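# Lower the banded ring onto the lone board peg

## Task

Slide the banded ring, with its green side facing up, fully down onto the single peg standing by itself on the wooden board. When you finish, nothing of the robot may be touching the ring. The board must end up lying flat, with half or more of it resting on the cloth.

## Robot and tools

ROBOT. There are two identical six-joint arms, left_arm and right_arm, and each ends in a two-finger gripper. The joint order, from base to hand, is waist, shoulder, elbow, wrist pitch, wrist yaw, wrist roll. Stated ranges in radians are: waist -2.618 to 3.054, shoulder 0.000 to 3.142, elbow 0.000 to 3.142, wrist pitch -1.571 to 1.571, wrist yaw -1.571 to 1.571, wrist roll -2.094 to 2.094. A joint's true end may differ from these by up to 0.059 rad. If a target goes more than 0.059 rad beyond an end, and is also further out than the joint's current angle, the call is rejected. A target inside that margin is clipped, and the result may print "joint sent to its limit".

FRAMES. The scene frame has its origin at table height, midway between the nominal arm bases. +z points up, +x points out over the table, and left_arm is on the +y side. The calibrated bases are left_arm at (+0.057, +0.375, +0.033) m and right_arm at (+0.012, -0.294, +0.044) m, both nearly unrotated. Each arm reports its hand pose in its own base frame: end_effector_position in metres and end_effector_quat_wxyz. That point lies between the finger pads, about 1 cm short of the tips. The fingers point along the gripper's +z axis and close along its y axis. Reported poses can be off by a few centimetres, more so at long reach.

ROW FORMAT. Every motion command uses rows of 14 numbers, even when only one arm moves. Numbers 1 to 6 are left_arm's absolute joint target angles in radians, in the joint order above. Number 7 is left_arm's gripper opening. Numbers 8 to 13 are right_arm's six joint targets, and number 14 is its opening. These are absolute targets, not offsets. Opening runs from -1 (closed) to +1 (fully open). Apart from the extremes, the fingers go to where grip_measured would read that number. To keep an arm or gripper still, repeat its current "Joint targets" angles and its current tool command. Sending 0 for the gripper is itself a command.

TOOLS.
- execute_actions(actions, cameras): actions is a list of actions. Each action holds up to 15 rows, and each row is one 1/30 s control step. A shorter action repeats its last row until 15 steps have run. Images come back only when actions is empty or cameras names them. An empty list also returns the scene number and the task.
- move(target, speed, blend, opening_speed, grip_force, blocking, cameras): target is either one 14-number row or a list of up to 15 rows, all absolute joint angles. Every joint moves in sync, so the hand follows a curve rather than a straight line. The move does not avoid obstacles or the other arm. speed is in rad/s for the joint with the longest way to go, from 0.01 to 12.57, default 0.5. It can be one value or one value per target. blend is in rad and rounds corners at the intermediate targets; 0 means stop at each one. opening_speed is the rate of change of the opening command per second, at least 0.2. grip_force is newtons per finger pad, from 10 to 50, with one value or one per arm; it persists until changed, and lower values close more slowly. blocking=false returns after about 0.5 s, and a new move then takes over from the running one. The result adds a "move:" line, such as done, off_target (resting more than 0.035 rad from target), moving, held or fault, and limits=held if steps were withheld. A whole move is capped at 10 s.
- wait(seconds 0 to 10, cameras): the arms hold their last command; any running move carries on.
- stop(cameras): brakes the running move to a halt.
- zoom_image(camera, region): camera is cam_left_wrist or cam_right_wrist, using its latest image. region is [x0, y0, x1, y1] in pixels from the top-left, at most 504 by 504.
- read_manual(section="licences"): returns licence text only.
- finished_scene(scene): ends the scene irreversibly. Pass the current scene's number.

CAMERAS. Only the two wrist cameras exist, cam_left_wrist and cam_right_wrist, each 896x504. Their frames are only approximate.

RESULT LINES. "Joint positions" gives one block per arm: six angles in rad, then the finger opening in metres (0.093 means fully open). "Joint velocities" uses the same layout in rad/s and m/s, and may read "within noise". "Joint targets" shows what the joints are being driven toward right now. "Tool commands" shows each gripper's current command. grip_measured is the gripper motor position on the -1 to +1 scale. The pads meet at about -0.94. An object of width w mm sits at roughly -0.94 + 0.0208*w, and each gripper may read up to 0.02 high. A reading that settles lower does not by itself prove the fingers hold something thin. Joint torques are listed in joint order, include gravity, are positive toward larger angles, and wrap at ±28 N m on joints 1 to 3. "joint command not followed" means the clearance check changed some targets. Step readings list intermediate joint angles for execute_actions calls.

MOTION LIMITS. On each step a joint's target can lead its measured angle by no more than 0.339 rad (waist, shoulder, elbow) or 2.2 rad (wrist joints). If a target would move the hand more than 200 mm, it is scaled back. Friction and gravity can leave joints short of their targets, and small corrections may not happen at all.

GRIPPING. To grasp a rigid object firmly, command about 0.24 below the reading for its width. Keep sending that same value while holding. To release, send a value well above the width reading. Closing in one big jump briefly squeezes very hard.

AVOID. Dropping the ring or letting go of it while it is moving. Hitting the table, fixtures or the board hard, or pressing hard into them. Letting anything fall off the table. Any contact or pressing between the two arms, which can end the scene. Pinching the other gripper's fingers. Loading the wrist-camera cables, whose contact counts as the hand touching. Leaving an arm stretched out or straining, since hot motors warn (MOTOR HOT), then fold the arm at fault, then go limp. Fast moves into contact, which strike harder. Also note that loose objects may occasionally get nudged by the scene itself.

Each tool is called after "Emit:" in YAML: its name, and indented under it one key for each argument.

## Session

Emit:
move:
  target: [-0.6, 1.0, 1.2, -1.3, 0, 0, 1, 0.35, 1.0, 1.2, -1.3, 0, 0, 1]
  speed: 1.5
  cameras: ["all"]

Scene clock: 2.37 s.
left_arm: end_effector_position=(+0.1805, -0.1205, +0.2210) grip_measured=+1.000 end_effector_quat_wxyz=(+0.220, +0.280, +0.932, -0.065) | right_arm: end_effector_position=(+0.2000, +0.0696, +0.2142) grip_measured=+1.000 end_effector_quat_wxyz=(+0.211, -0.162, +0.963, +0.032)
Joint positions: left_arm=[-0.594 1.003 1.178 -1.284 -0.007 -0.009 0.093] | right_arm=[0.344 1.005 1.165 -1.301 0.012 0.008 0.093]
Joint torques (N m): left_arm=[-0.34 -1.51 8.06 1.3 0.04 0.1] | right_arm=[0.57 -1.57 10.44 1.15 -0.14 0.02]
Heat: left arm: 30 °C; right arm: 29 °C.
Joint targets: left_arm=[-0.600 1.000 1.200 -1.300 0.000 0.000] | right_arm=[0.350 1.000 1.200 -1.300 0.000 0.000]
move: done

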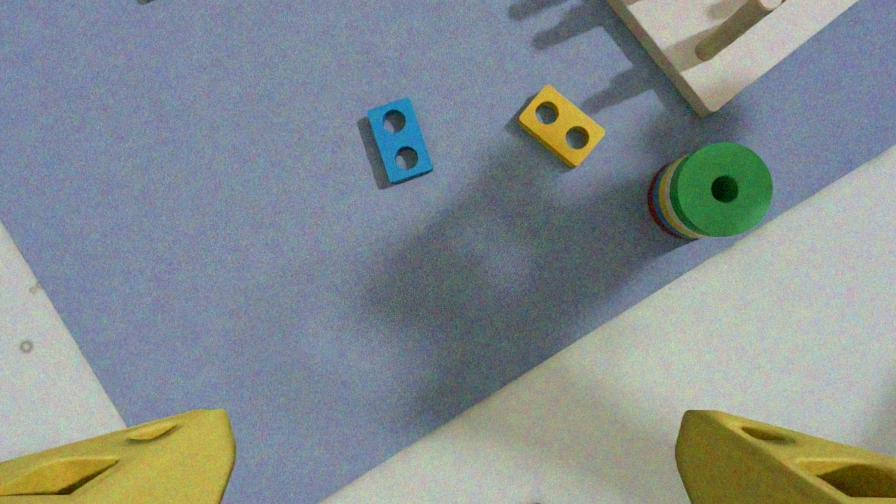

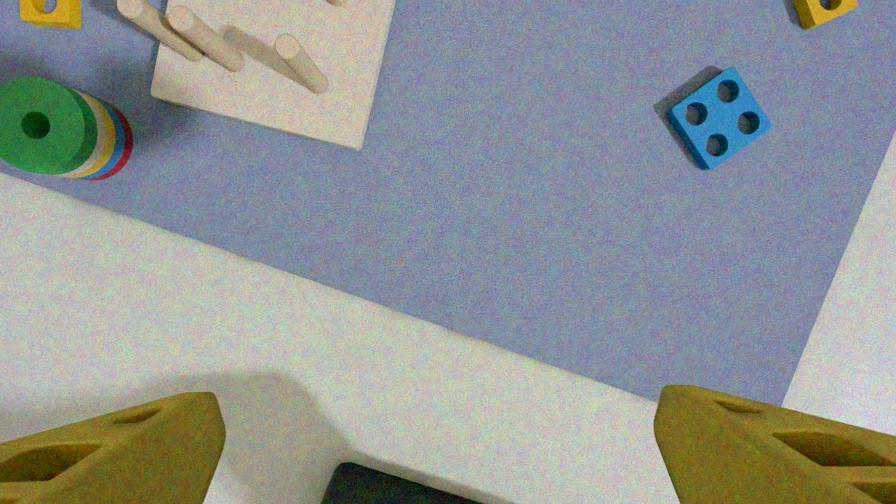

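Emit:
move:
  target: [-0.3, 1.0, 1.2, -1.3, 0, 0, 1, 1.026, 2.18, 1.907, -1.27, 0, -0.877, 1]
  speed: 1.2
  cameras: ["all"]

Scene clock: 8.97 s.
left_arm: end_effector_position=(+0.2071, -0.0644, +0.2209) grip_measured=+1.000 end_effector_quat_wxyz=(+0.227, +0.143, +0.963, -0.033) | right_arm: end_effector_position=(+0.2175, +0.3599, +0.0698) grip_measured=+1.000 end_effector_quat_wxyz=(+0.005, +0.813, -0.583, +0.004)
Joint positions: left_arm=[-0.305 1.003 1.178 -1.284 -0.005 -0.009 0.093] | right_arm=[1.03 2.181 1.872 -1.271 0.007 -0.867 0.093]
Joint torques (N m): left_arm=[0.75 -1.51 8.03 1.35 -0.01 0.13] | right_arm=[-0.28 -10.18 10.14 0.26 -0.14 -0.01]
Heat: left arm: 31 °C; right arm: 30 °C.
Joint targets: left_arm=[-0.300 1.000 1.200 -1.300 0.000 0.000] | right_arm=[1.026 2.180 1.907 -1.270 0.000 -0.877]
move: done

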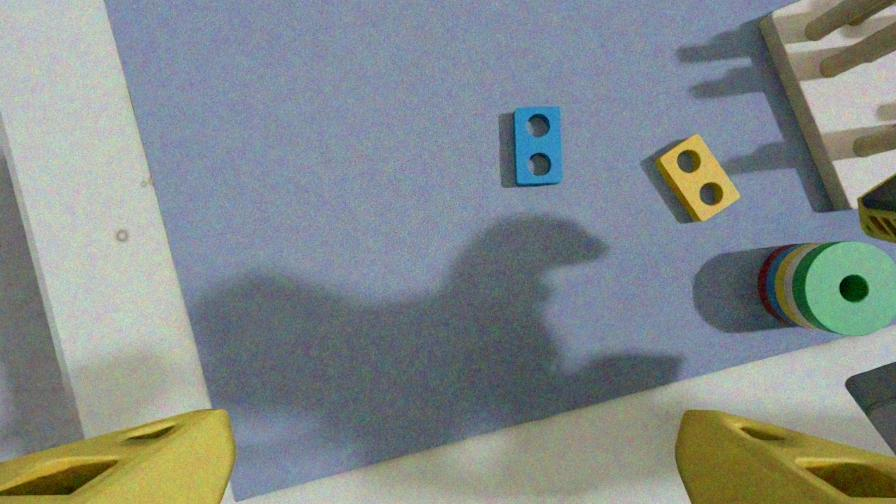

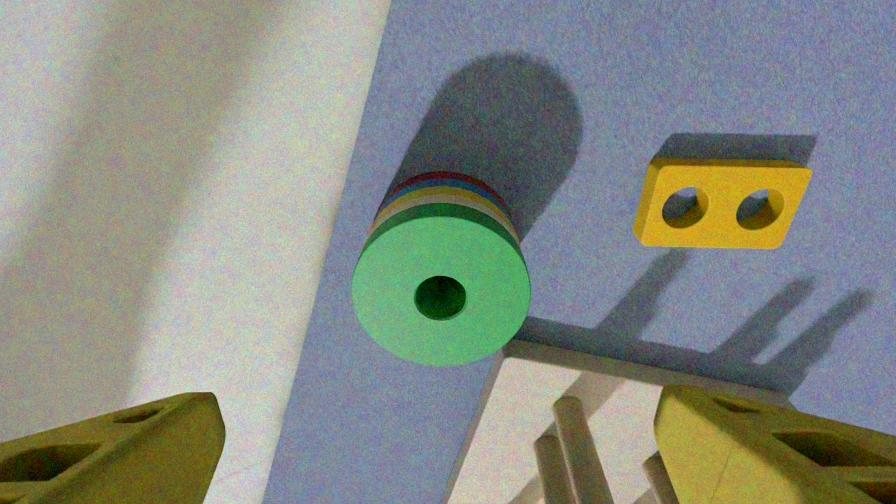

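Emit:
move:
  target:
    - [-0.3, 1.0, 1.2, -1.3, 0, 0, 1, 1.001, 2.217, 1.585, -0.945, 0, -0.877, 1]
    - [-0.3, 1.0, 1.2, -1.3, 0, 0, 1, 1.001, 2.217, 1.585, -0.945, 0, -0.877, 0.02]
  speed: 0.5
  opening_speed: 0.9
  cameras: ["cam_right_wrist"]

Scene clock: 14.23 s.
left_arm: end_effector_position=(+0.2071, -0.0644, +0.2209) grip_measured=+1.000 end_effector_quat_wxyz=(+0.227, +0.143, +0.963, -0.033) | right_arm: end_effector_position=(+0.2212, +0.3460, -0.0104) grip_measured=+0.163 end_effector_quat_wxyz=(+0.003, +0.806, -0.592, +0.004)
Joint positions: left_arm=[-0.305 1.003 1.178 -1.284 -0.005 -0.009 0.093] | right_arm=[1.005 2.211 1.592 -0.958 0.007 -0.869 0.053]
Joint torques (N m): left_arm=[0.65 -1.51 7.98 1.34 -0.03 0.12] | right_arm=[-0.31 -9.43 5.64 0.39 -0.13 0.02]
Heat: left arm: 31 °C; right arm: 31 °C.
Joint targets: left_arm=[-0.300 1.000 1.200 -1.300 0.000 0.000] | right_arm=[1.001 2.217 1.585 -0.945 0.000 -0.877]
move: done
Images, in order (width x height): cam_right_wrist 896x504.

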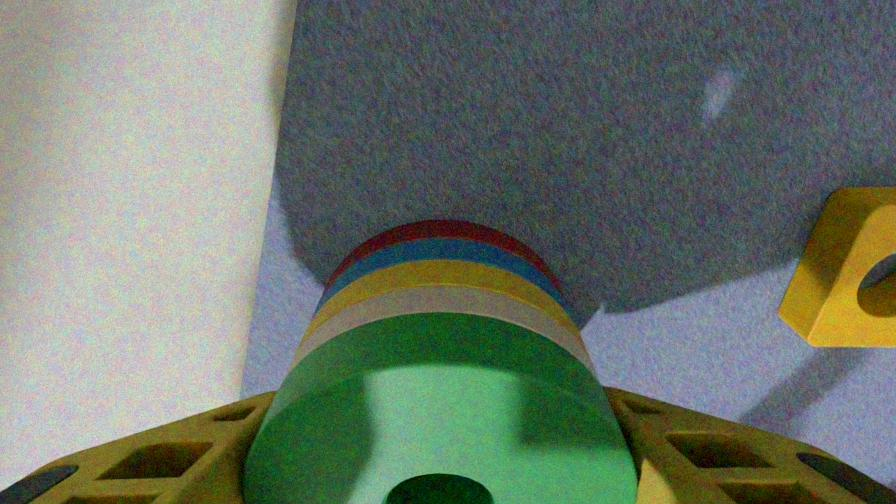

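Emit:
move:
  target:
    - [-0.3, 1.0, 1.2, -1.3, 0, 0, 1, 1.003, 2.11, 1.805, -1.225, 0, -0.87, 0.02]
    - [-0.3, 1.0, 1.2, -1.3, 0, 0, 1, 0.724, 1.931, 1.623, -1.26, 0, -0.148, 0.02]
  speed: [0.6, 0.9]
  blend: [0.12, 0]
  cameras: ["all"]

Scene clock: 22.23 s.
left_arm: end_effector_position=(+0.2071, -0.0644, +0.2209) grip_measured=+1.000 end_effector_quat_wxyz=(+0.227, +0.143, +0.963, -0.033) | right_arm: end_effector_position=(+0.2769, +0.2424, +0.0865) grip_measured=+0.146 end_effector_quat_wxyz=(-0.015, -0.425, +0.905, -0.008)
Joint positions: left_arm=[-0.305 1.003 1.178 -1.284 -0.005 -0.009 0.093] | right_arm=[0.722 1.98 1.633 -1.256 0.007 -0.156 0.052]
Joint torques (N m): left_arm=[0.54 -1.42 7.98 1.34 -0.04 0.14] | right_arm=[0.29 -12.63 5.71 0.18 -0.09 0.15]
Heat: left arm: 32 °C; right arm: 34 °C.
Joint targets: left_arm=[-0.300 1.000 1.200 -1.300 0.000 0.000] | right_arm=[0.724 1.931 1.623 -1.260 0.000 -0.148]
move: off_target (right_arm); right_arm: the shoulder is farthest, 0.049 rad from its target

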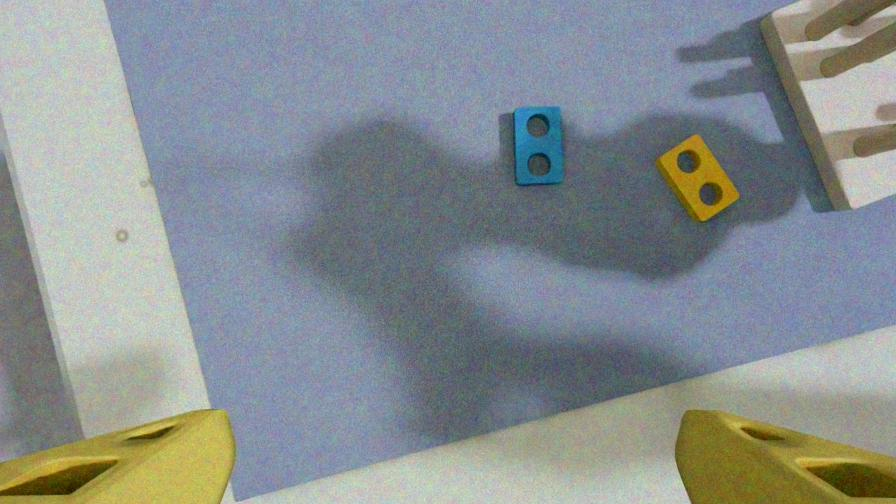

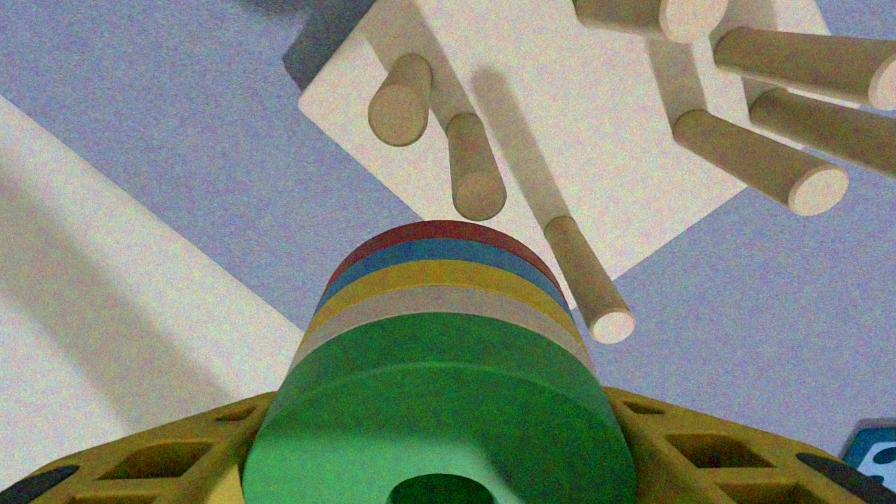

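Emit:
zoom_image:
  camera: "cam_right_wrist"
  region: [480, 180, 680, 380]

Scaled by 2.520 from the camera's 896x504 image, which has a finer 1280x720 frame.

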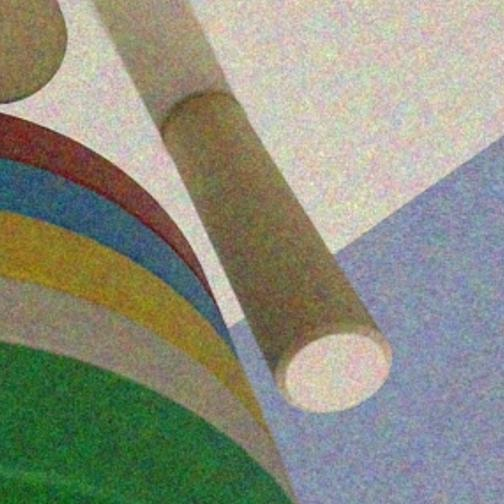

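Emit:
move:
  target: [-0.3, 1.0, 1.2, -1.3, 0, 0, 1, 0.58, 1.931, 1.5974, -1.224, 0, -0.305, 0.02]
  speed: 0.4
  cameras: ["cam_right_wrist"]

Emit:
zoom_image:
  camera: "cam_right_wrist"
  region: [240, 100, 680, 504]

Scene clock: 26.37 s.
left_arm: end_effector_position=(+0.2071, -0.0644, +0.2209) grip_measured=+1.000 end_effector_quat_wxyz=(+0.227, +0.143, +0.963, -0.033) | right_arm: end_effector_position=(+0.3075, +0.1984, +0.0802) grip_measured=+0.146 end_effector_quat_wxyz=(-0.018, -0.422, +0.906, -0.005)
Joint positions: left_arm=[-0.305 1.003 1.178 -1.284 -0.005 -0.009 0.093] | right_arm=[0.575 1.98 1.608 -1.236 0.005 -0.296 0.052]
Joint torques (N m): left_arm=[0.81 -1.58 7.95 1.34 0.02 0.15] | right_arm=[0.61 -12.62 5.7 0.34 -0.08 0.03]
Heat: left arm: 33 °C; right arm: 35 °C.
Joint targets: left_arm=[-0.300 1.000 1.200 -1.300 0.000 0.000] | right_arm=[0.580 1.931 1.598 -1.224 0.000 -0.305]
move: off_target (right_arm); right_arm: the shoulder is farthest, 0.049 rad from its target
Images, in order (width x height): cam_right_wrist 896x504.

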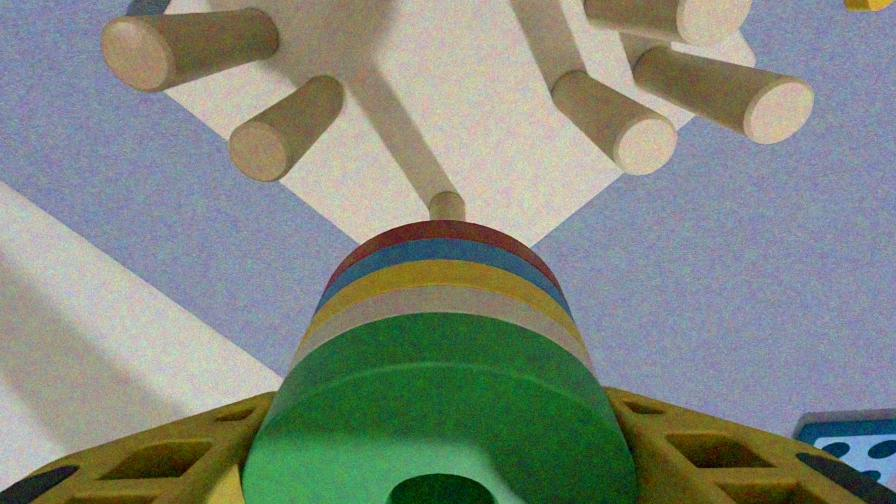

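Scaled by 1.145 from the camera's 896x504 image, which has a finer 1280x720 frame.

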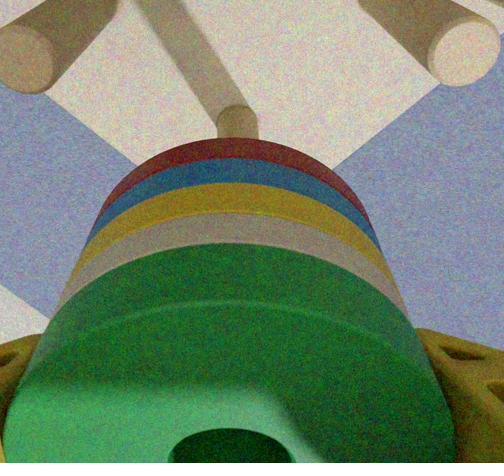

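Emit:
move:
  target:
    - [-0.3, 1.0, 1.2, -1.3, 0, 0, 1, 0.588, 1.931, 1.5764, -1.199, 0, -0.305, 0.02]
    - [-0.3, 1.0, 1.2, -1.3, 0, 0, 1, 0.588, 1.931, 1.524, -1.138, 0, -0.305, 0.02]
  speed: 0.2
  blend: [0.01, 0]
  cameras: ["cam_right_wrist"]

Emit:
zoom_image:
  camera: "cam_right_wrist"
  region: [240, 100, 680, 504]

Scene clock: 28.73 s.
left_arm: end_effector_position=(+0.2071, -0.0644, +0.2209) grip_measured=+1.000 end_effector_quat_wxyz=(+0.227, +0.143, +0.963, -0.033) | right_arm: end_effector_position=(+0.3045, +0.1997, +0.0664) grip_measured=+0.146 end_effector_quat_wxyz=(-0.012, -0.426, +0.905, -0.004)
Joint positions: left_arm=[-0.305 1.003 1.178 -1.284 -0.005 -0.009 0.093] | right_arm=[0.583 1.971 1.539 -1.165 0.005 -0.297 0.052]
Joint torques (N m): left_arm=[0.8 -1.52 7.75 1.3 -0.01 0.13] | right_arm=[0.62 -11.75 5.19 0.53 -0.09 0.02]
Heat: left arm: 33 °C; right arm: 36 °C.
Joint targets: left_arm=[-0.300 1.000 1.200 -1.300 0.000 0.000] | right_arm=[0.588 1.931 1.524 -1.138 0.000 -0.305]
move: off_target (right_arm); right_arm: the shoulder is farthest, 0.040 rad from its target
Images, in order (width x height): cam_right_wrist 896x504.

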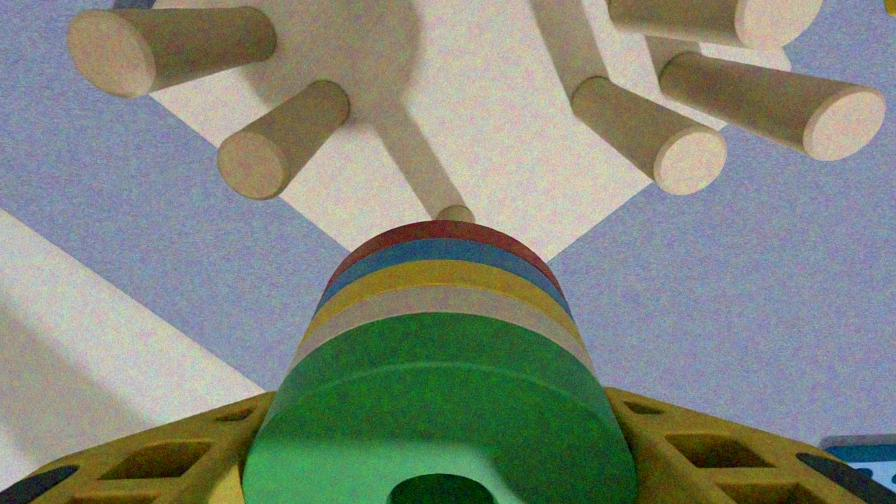

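Scaled by 1.145 from the camera's 896x504 image, which has a finer 1280x720 frame.

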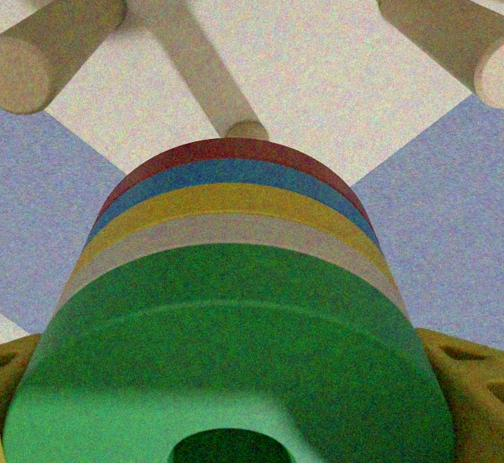

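Emit:
move:
  target: [-0.3, 1.0, 1.2, -1.3, 0, 0, 1, 0.587, 1.913, 1.5305, -1.153, 0, -0.305, 0.02]
  speed: 0.2
  cameras: ["cam_right_wrist"]

Emit:
zoom_image:
  camera: "cam_right_wrist"
  region: [340, 120, 560, 300]

Scene clock: 30.90 s.
left_arm: end_effector_position=(+0.2071, -0.0644, +0.2209) grip_measured=+1.000 end_effector_quat_wxyz=(+0.227, +0.143, +0.963, -0.033) | right_arm: end_effector_position=(+0.3051, +0.2001, +0.0686) grip_measured=+0.146 end_effector_quat_wxyz=(-0.008, -0.426, +0.905, -0.004)
Joint positions: left_arm=[-0.305 1.003 1.178 -1.284 -0.005 -0.009 0.093] | right_arm=[0.583 1.964 1.539 -1.163 0.005 -0.297 0.052]
Joint torques (N m): left_arm=[0.8 -1.51 7.95 1.33 0.01 0.09] | right_arm=[0.55 -12.66 5.86 0.36 -0.08 0.03]
Heat: left arm: 33 °C; right arm: 37 °C.
Joint targets: left_arm=[-0.300 1.000 1.200 -1.300 0.000 0.000] | right_arm=[0.587 1.913 1.531 -1.153 0.000 -0.305]
move: off_target (right_arm); right_arm: the shoulder is farthest, 0.051 rad from its target
Images, in order (width x height): cam_right_wrist 896x504.

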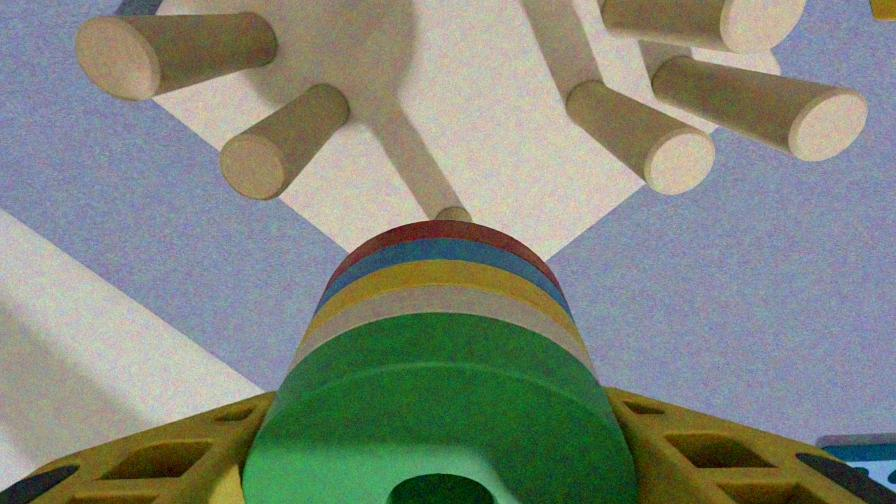

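Scaled by 2.291 from the camera's 896x504 image, which has a finer 1280x720 frame.

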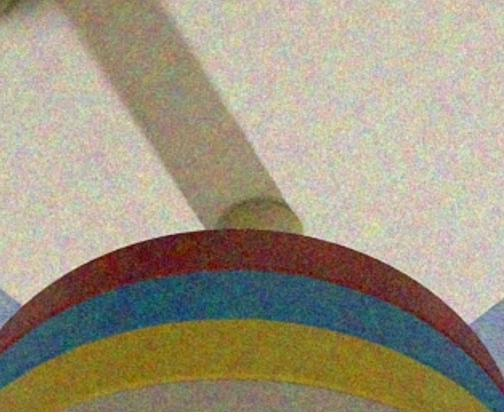

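Emit:
move:
  target:
    - [-0.3, 1.0, 1.2, -1.3, 0, 0, 1, 0.587, 1.913, 1.5305, -1.146, 0, -0.305, 0.02]
    - [-0.3, 1.0, 1.2, -1.3, 0, 0, 1, 0.587, 1.913, 1.478, -1.0855, 0, -0.305, 0.02]
  speed: 0.2
  cameras: ["cam_right_wrist"]

Scene clock: 32.90 s.
left_arm: end_effector_position=(+0.2071, -0.0644, +0.2209) grip_measured=+1.000 end_effector_quat_wxyz=(+0.227, +0.143, +0.963, -0.033) | right_arm: end_effector_position=(+0.3056, +0.2005, +0.0661) grip_measured=+0.146 end_effector_quat_wxyz=(+0.006, -0.426, +0.905, -0.002)
Joint positions: left_arm=[-0.305 1.003 1.178 -1.284 -0.005 -0.009 0.093] | right_arm=[0.583 1.942 1.497 -1.115 0.005 -0.297 0.052]
Joint torques (N m): left_arm=[0.55 -1.69 7.76 1.32 0.03 0.19] | right_arm=[0.53 -10.65 4.85 0.64 -0.09 0.03]
Heat: left arm: 34 °C; right arm: 38 °C.
Joint targets: left_arm=[-0.300 1.000 1.200 -1.300 0.000 0.000] | right_arm=[0.587 1.913 1.478 -1.086 0.000 -0.305]
move: done
Images, in order (width x height): cam_right_wrist 896x504.

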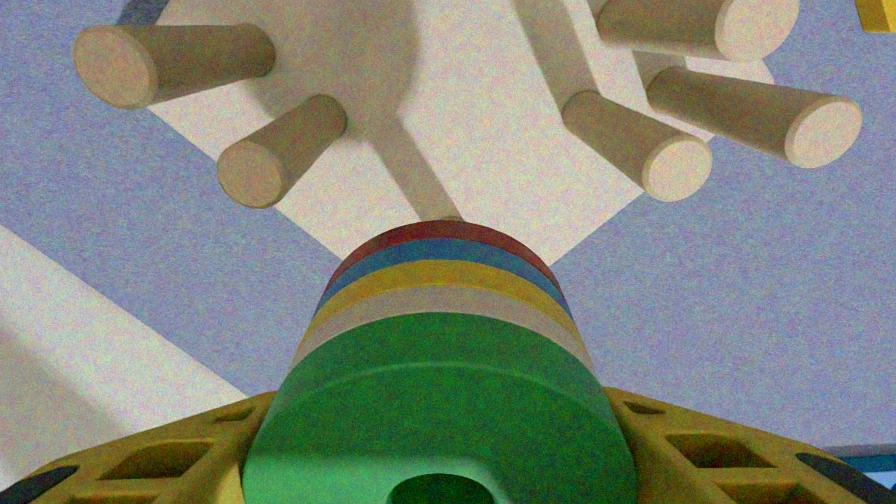

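Emit:
move:
  target:
    - [-0.45, 1.40, 0.3, 0.85, -0.1, 0, 1, 0.587, 1.913, 1.538, -1.154, 0, -0.305, 0.02]
    - [-1.165, 1.459, 0.17, 1.15, -0.191, 0, 1, 0.587, 1.913, 1.538, -1.154, 0, -0.305, 0.02]
  speed: [1.8, 1.2]
  blend: [0.2, 0]
  cameras: ["all"]

Emit:
zoom_image:
  camera: "cam_right_wrist"
  region: [340, 120, 560, 300]

Scene clock: 37.50 s.
left_arm: end_effector_position=(+0.1696, -0.3127, +0.1251) grip_measured=+1.000 end_effector_quat_wxyz=(+0.582, +0.359, +0.664, -0.302) | right_arm: end_effector_position=(+0.2997, +0.1965, +0.0668) grip_measured=+0.146 end_effector_quat_wxyz=(-0.009, -0.426, +0.905, -0.004)
Joint positions: left_arm=[-1.16 1.448 0.176 1.13 -0.184 -0.008 0.093] | right_arm=[0.583 1.942 1.5 -1.148 0.005 -0.297 0.052]
Joint torques (N m): left_arm=[-0.06 -2.67 4.27 2.79 -0.14 0.11] | right_arm=[0.53 -10.61 10.25 0.17 -0.08 0.02]
Heat: left arm: 34 °C; right arm: 39 °C.
Joint targets: left_arm=[-1.165 1.459 0.170 1.150 -0.191 0.000] | right_arm=[0.587 1.913 1.538 -1.154 0.000 -0.305]
move: off_target (right_arm); right_arm: the elbow is farthest, 0.038 rad from its target

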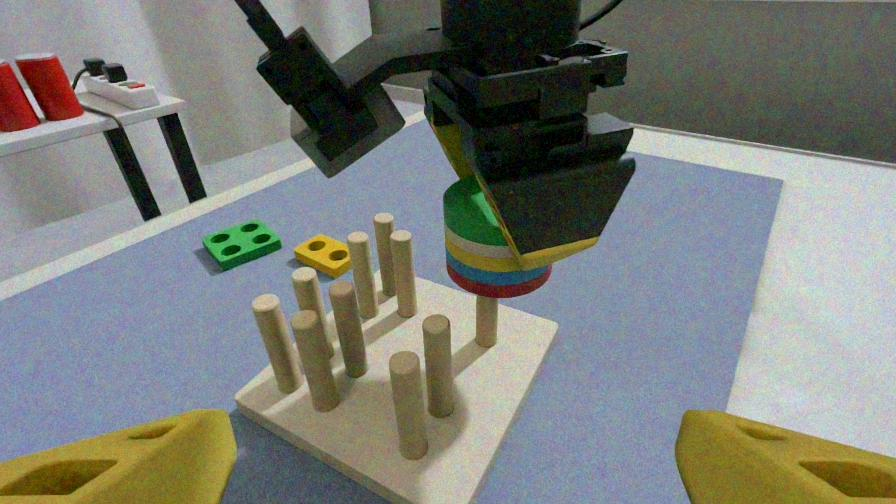

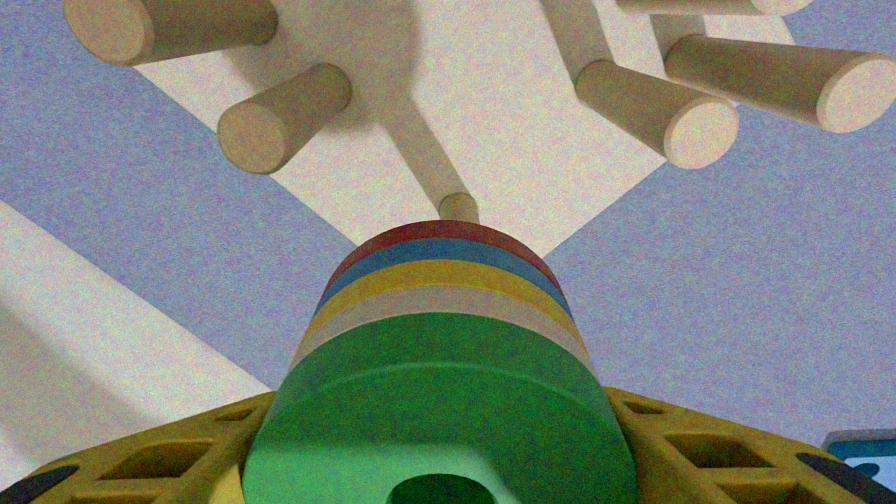

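Scaled by 2.291 from the camera's 896x504 image, which has a finer 1280x720 frame.

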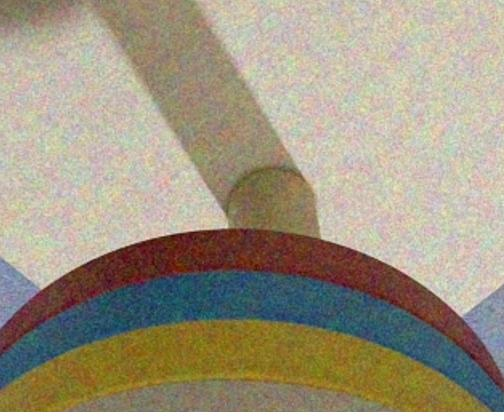

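Emit:
zoom_image:
  camera: "cam_left_wrist"
  region: [400, 170, 620, 370]

Scaled by 2.291 from the camera's 896x504 image, which has a finer 1280x720 frame.

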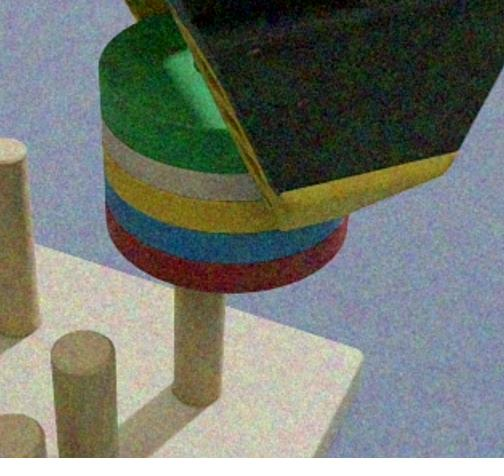

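Emit:
zoom_image:
  camera: "cam_right_wrist"
  region: [200, 40, 380, 190]

Emit:
zoom_image:
  camera: "cam_right_wrist"
  region: [560, 40, 760, 190]

Scaled by 2.800 from the camera's 896x504 image, which has a finer 1280x720 frame.

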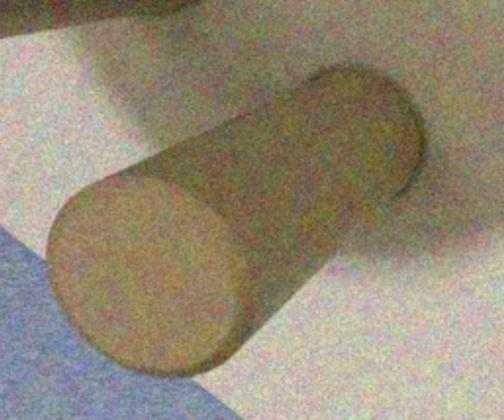

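Scaled by 2.520 from the camera's 896x504 image, which has a finer 1280x720 frame.

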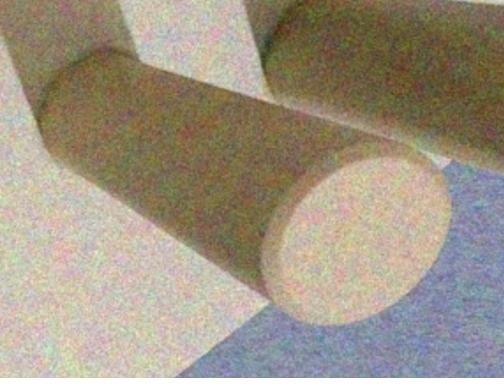

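Emit:
move:
  target: [-0.395, 1.556, 0.555, 0.725, 1.1, 0.266, 0, 0.580, 1.913, 1.56, -1.155, 0, -0.305, 0.02]
  speed: 1.0
  cameras: ["all"]

Emit:
zoom_image:
  camera: "cam_right_wrist"
  region: [340, 120, 560, 300]

Scene clock: 45.70 s.
left_arm: end_effector_position=(+0.2554, -0.2696, +0.1612) grip_measured=+0.002 end_effector_quat_wxyz=(+0.486, +0.516, +0.544, -0.449) | right_arm: end_effector_position=(+0.3039, +0.1993, +0.0718) grip_measured=+0.146 end_effector_quat_wxyz=(+0.000, -0.426, +0.905, -0.003)
Joint positions: left_arm=[-0.398 1.544 0.534 0.739 1.092 0.255 0.045] | right_arm=[0.583 1.942 1.521 -1.151 0.005 -0.297 0.052]
Joint torques (N m): left_arm=[0.38 -3.99 7.25 1.93 0.16 0.13] | right_arm=[-0.17 -10.66 10.51 0.24 -0.08 0.02]
Heat: left arm: 33 °C; right arm: 40 °C.
Joint targets: left_arm=[-0.395 1.556 0.555 0.725 1.100 0.266] | right_arm=[0.580 1.913 1.560 -1.155 0.000 -0.305]
move: off_target (right_arm); right_arm: the elbow is farthest, 0.039 rad from its target

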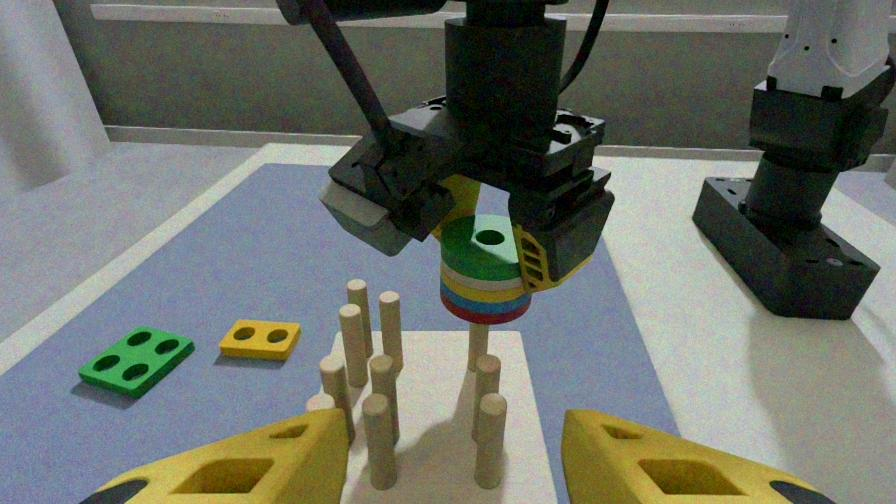

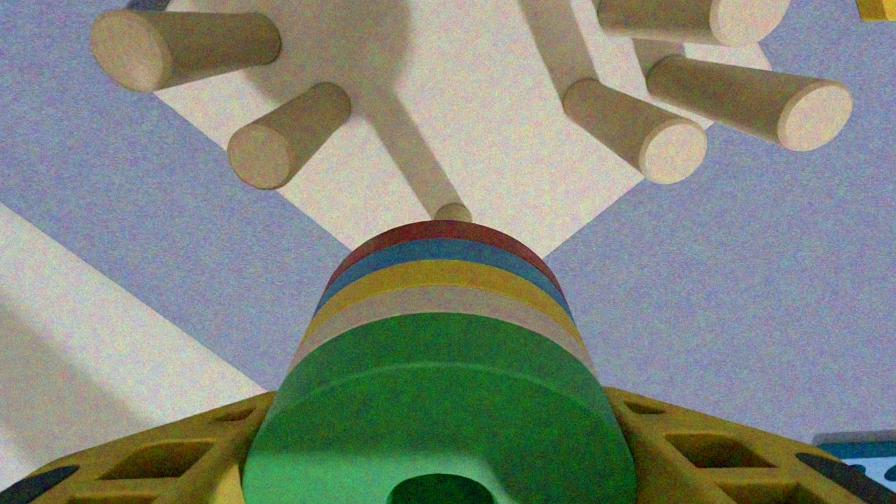

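Scaled by 2.291 from the camera's 896x504 image, which has a finer 1280x720 frame.

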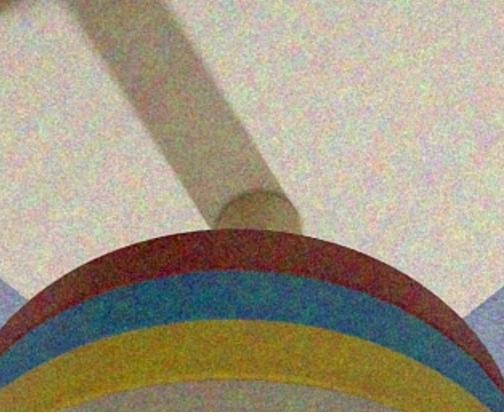

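Emit:
zoom_image:
  camera: "cam_left_wrist"
  region: [390, 200, 590, 400]

Scaled by 2.520 from the camera's 896x504 image, which has a finer 1280x720 frame.

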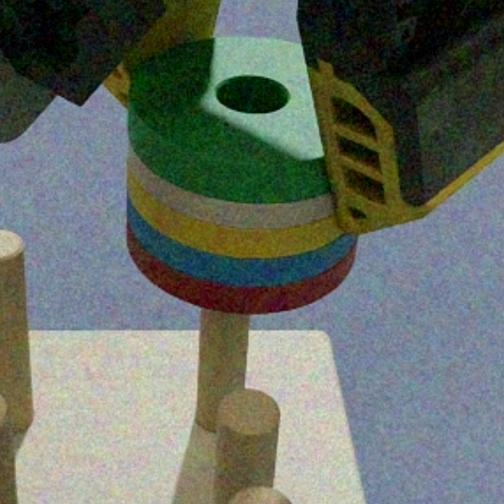

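Emit:
move:
  target: [-0.395, 1.556, 0.555, 0.725, 1.1, 0.266, 0, 0.5645, 1.913, 1.56, -1.136, 0, -0.305, 0.02]
  speed: 0.2
  cameras: ["all"]

Emit:
zoom_image:
  camera: "cam_left_wrist"
  region: [390, 200, 590, 400]

Emit:
zoom_image:
  camera: "cam_right_wrist"
  region: [340, 120, 560, 300]

Scene clock: 48.07 s.
left_arm: end_effector_position=(+0.2552, -0.2696, +0.1612) grip_measured=+0.002 end_effector_quat_wxyz=(+0.486, +0.516, +0.543, -0.450) | right_arm: end_effector_position=(+0.3070, +0.1954, +0.0718) grip_measured=+0.146 end_effector_quat_wxyz=(+0.000, -0.420, +0.908, -0.002)
Joint positions: left_arm=[-0.398 1.544 0.534 0.738 1.093 0.255 0.045] | right_arm=[0.569 1.942 1.521 -1.15 0.005 -0.297 0.052]
Joint torques (N m): left_arm=[0.44 -4.16 7.28 1.96 0.16 0.14] | right_arm=[-0.38 -10.65 10.51 0.44 -0.09 0.02]
Heat: left arm: 33 °C; right arm: 41 °C.
Joint targets: left_arm=[-0.395 1.556 0.555 0.725 1.100 0.266] | right_arm=[0.565 1.913 1.560 -1.136 0.000 -0.305]
move: off_target (right_arm); right_arm: the elbow is farthest, 0.039 rad from its target

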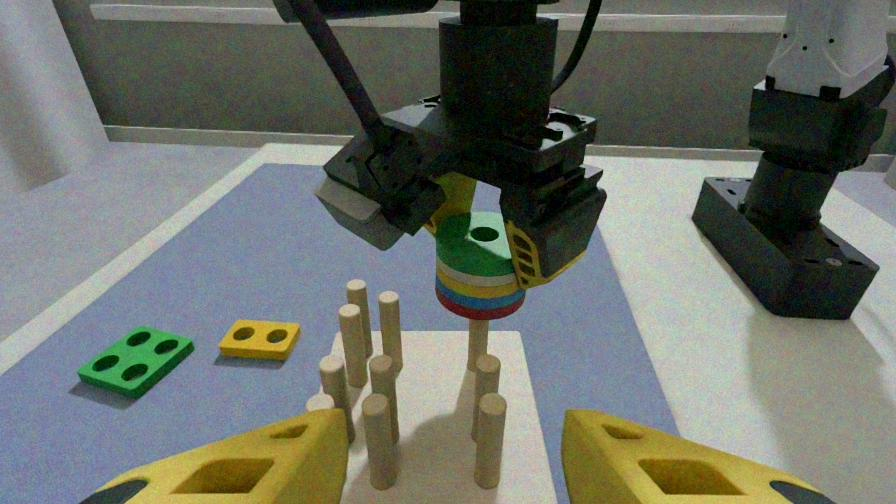

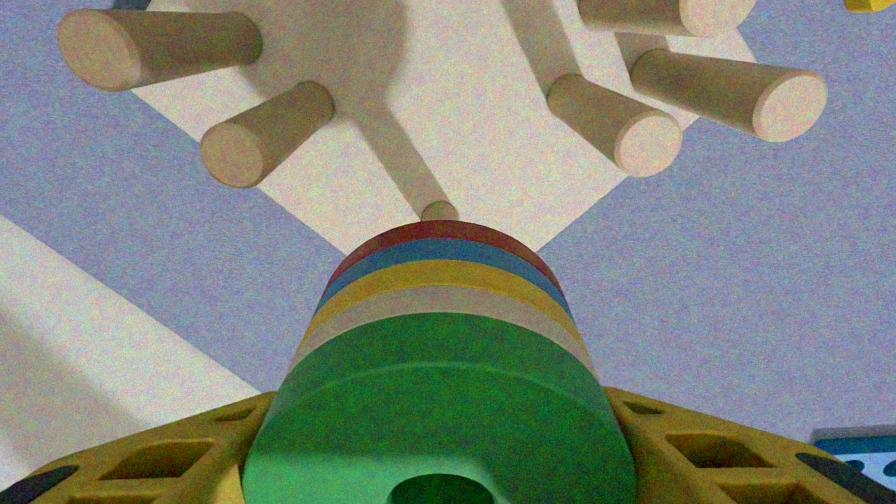

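Scaled by 2.520 from the camera's 896x504 image, which has a finer 1280x720 frame.

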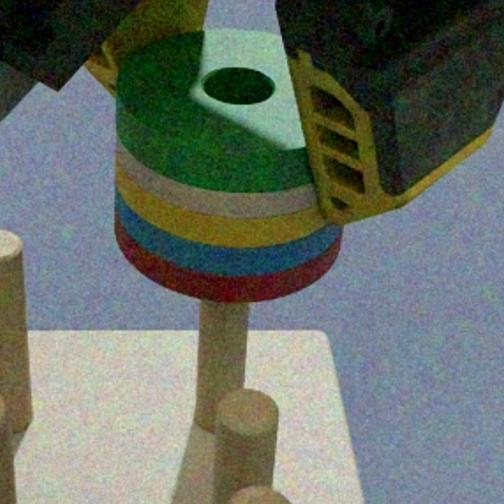

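Scaled by 2.291 from the camera's 896x504 image, which has a finer 1280x720 frame.

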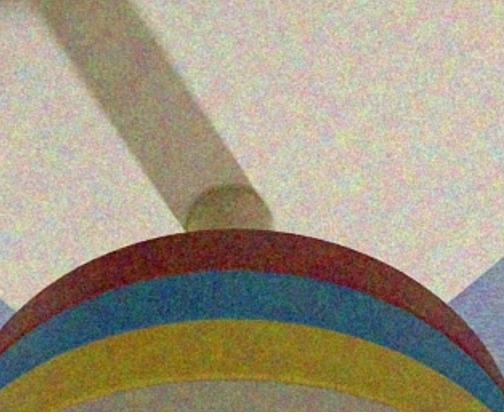

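Emit:
move:
  target:
    - [-0.395, 1.556, 0.555, 0.725, 1.1, 0.266, 0, 0.5645, 1.945, 1.518, -1.138, 0, -0.305, 0.02]
    - [-0.395, 1.556, 0.555, 0.725, 1.1, 0.266, 0, 0.5645, 1.967, 1.474, -1.0877, 0, -0.305, 0.02]
  speed: 0.15
  blend: [0.004, 0]
  cameras: ["all"]

Emit:
zoom_image:
  camera: "cam_left_wrist"
  region: [390, 200, 590, 400]

Scene clock: 50.60 s.
left_arm: end_effector_position=(+0.2552, -0.2696, +0.1612) grip_measured=+0.002 end_effector_quat_wxyz=(+0.486, +0.516, +0.543, -0.450) | right_arm: end_effector_position=(+0.3066, +0.1952, +0.0563) grip_measured=+0.146 end_effector_quat_wxyz=(-0.003, -0.420, +0.908, -0.003)
Joint positions: left_arm=[-0.398 1.544 0.534 0.738 1.093 0.255 0.045] | right_arm=[0.569 1.959 1.483 -1.101 0.005 -0.297 0.052]
Joint torques (N m): left_arm=[0.61 -4 7.25 1.91 0.16 0.14] | right_arm=[-0.35 -7.73 5.78 0.43 -0.09 0.02]
Heat: left arm: 34 °C; right arm: 41 °C.
Joint targets: left_arm=[-0.395 1.556 0.555 0.725 1.100 0.266] | right_arm=[0.565 1.967 1.474 -1.088 0.000 -0.305]
move: done

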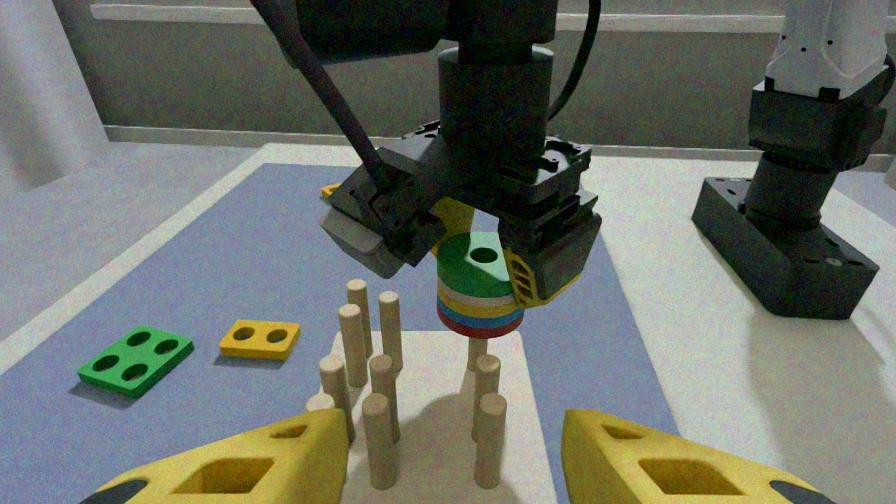

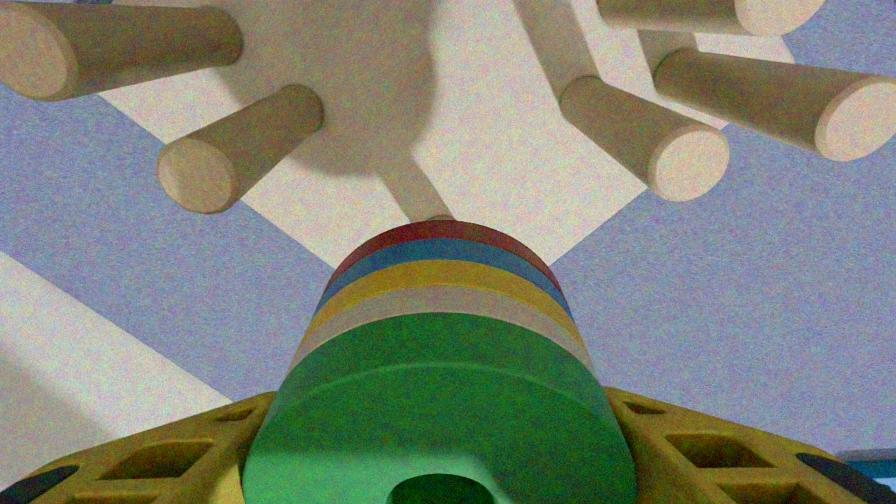

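Scaled by 2.520 from the camera's 896x504 image, which has a finer 1280x720 frame.

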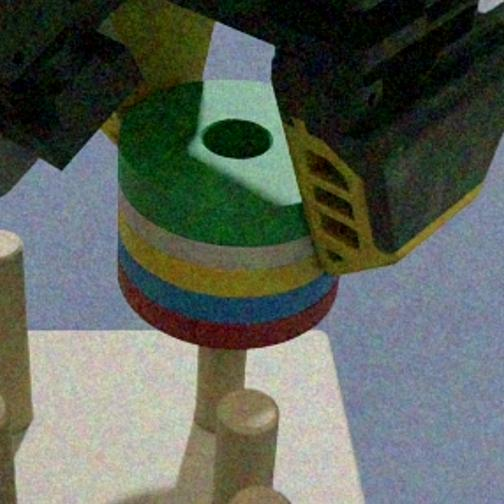

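Emit:
move:
  target:
    - [-0.395, 1.556, 0.555, 0.725, 1.1, 0.266, 0, 0.5645, 1.9894, 1.4216, -1.0129, 0, -0.305, 0.02]
    - [-0.395, 1.556, 0.555, 0.725, 1.1, 0.266, 0, 0.5645, 2.0153, 1.3749, -0.9403, 0, -0.305, 0.02]
    - [-0.395, 1.556, 0.555, 0.725, 1.1, 0.266, 0, 0.5645, 2.0258, 1.3603, -0.9152, 0, -0.305, 0.02]
  speed: [0.3, 0.3, 0.1]
  blend: [0.01, 0.006, 0]
  cameras: ["all"]

Emit:
zoom_image:
  camera: "cam_left_wrist"
  region: [390, 220, 590, 420]

Scene clock: 52.33 s.
left_arm: end_effector_position=(+0.2552, -0.2696, +0.1612) grip_measured=+0.002 end_effector_quat_wxyz=(+0.486, +0.516, +0.543, -0.450) | right_arm: end_effector_position=(+0.3071, +0.1955, +0.0097) grip_measured=+0.146 end_effector_quat_wxyz=(-0.002, -0.420, +0.908, -0.003)
Joint positions: left_arm=[-0.398 1.544 0.534 0.738 1.093 0.255 0.045] | right_arm=[0.569 2.016 1.37 -0.93 0.005 -0.297 0.052]
Joint torques (N m): left_arm=[0.43 -4.16 7.2 1.93 0.16 0.14] | right_arm=[-0.35 -7.68 5.39 0.43 -0.09 0.02]
Heat: left arm: 34 °C; right arm: 41 °C.
Joint targets: left_arm=[-0.395 1.556 0.555 0.725 1.100 0.266] | right_arm=[0.565 2.026 1.360 -0.915 0.000 -0.305]
move: done

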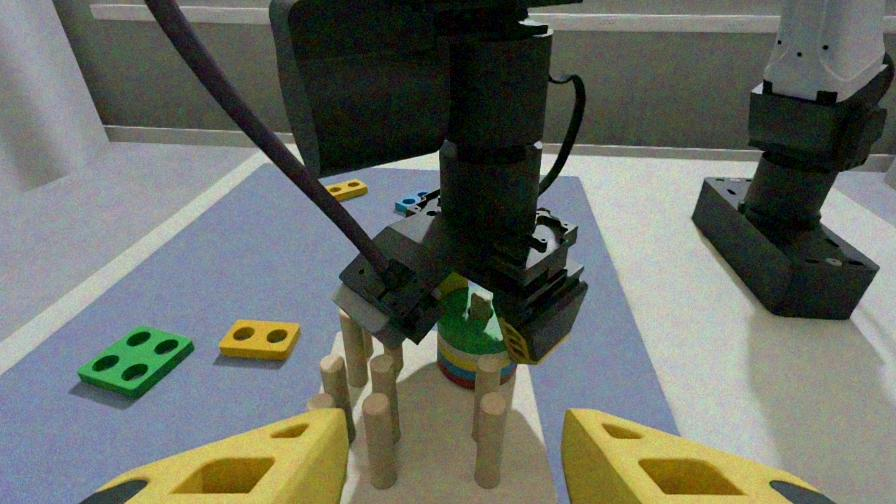

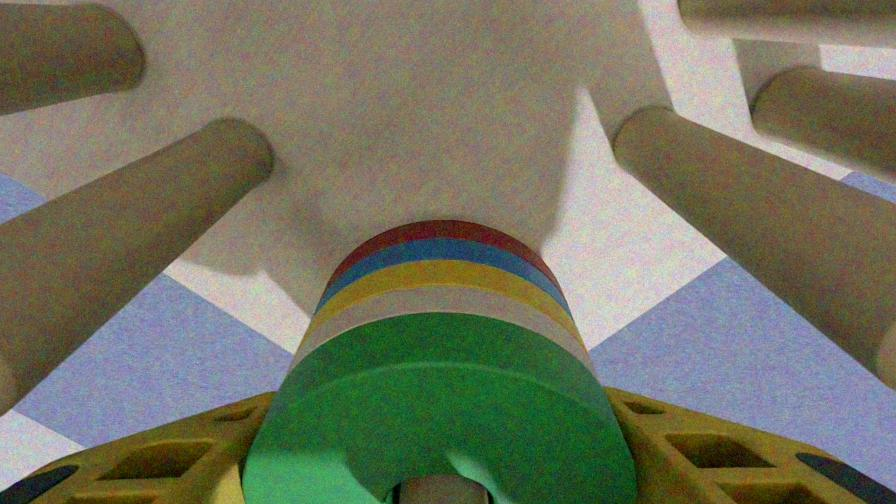

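Scaled by 2.520 from the camera's 896x504 image, which has a finer 1280x720 frame.

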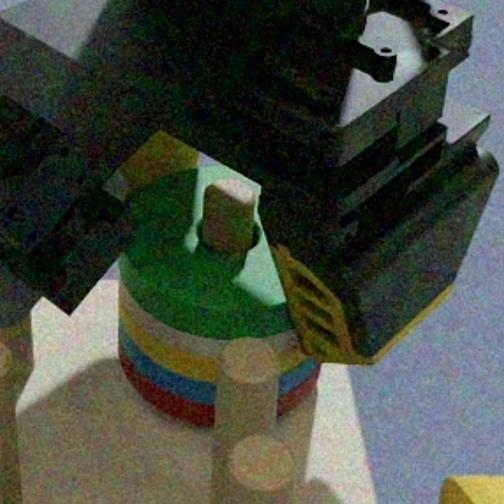

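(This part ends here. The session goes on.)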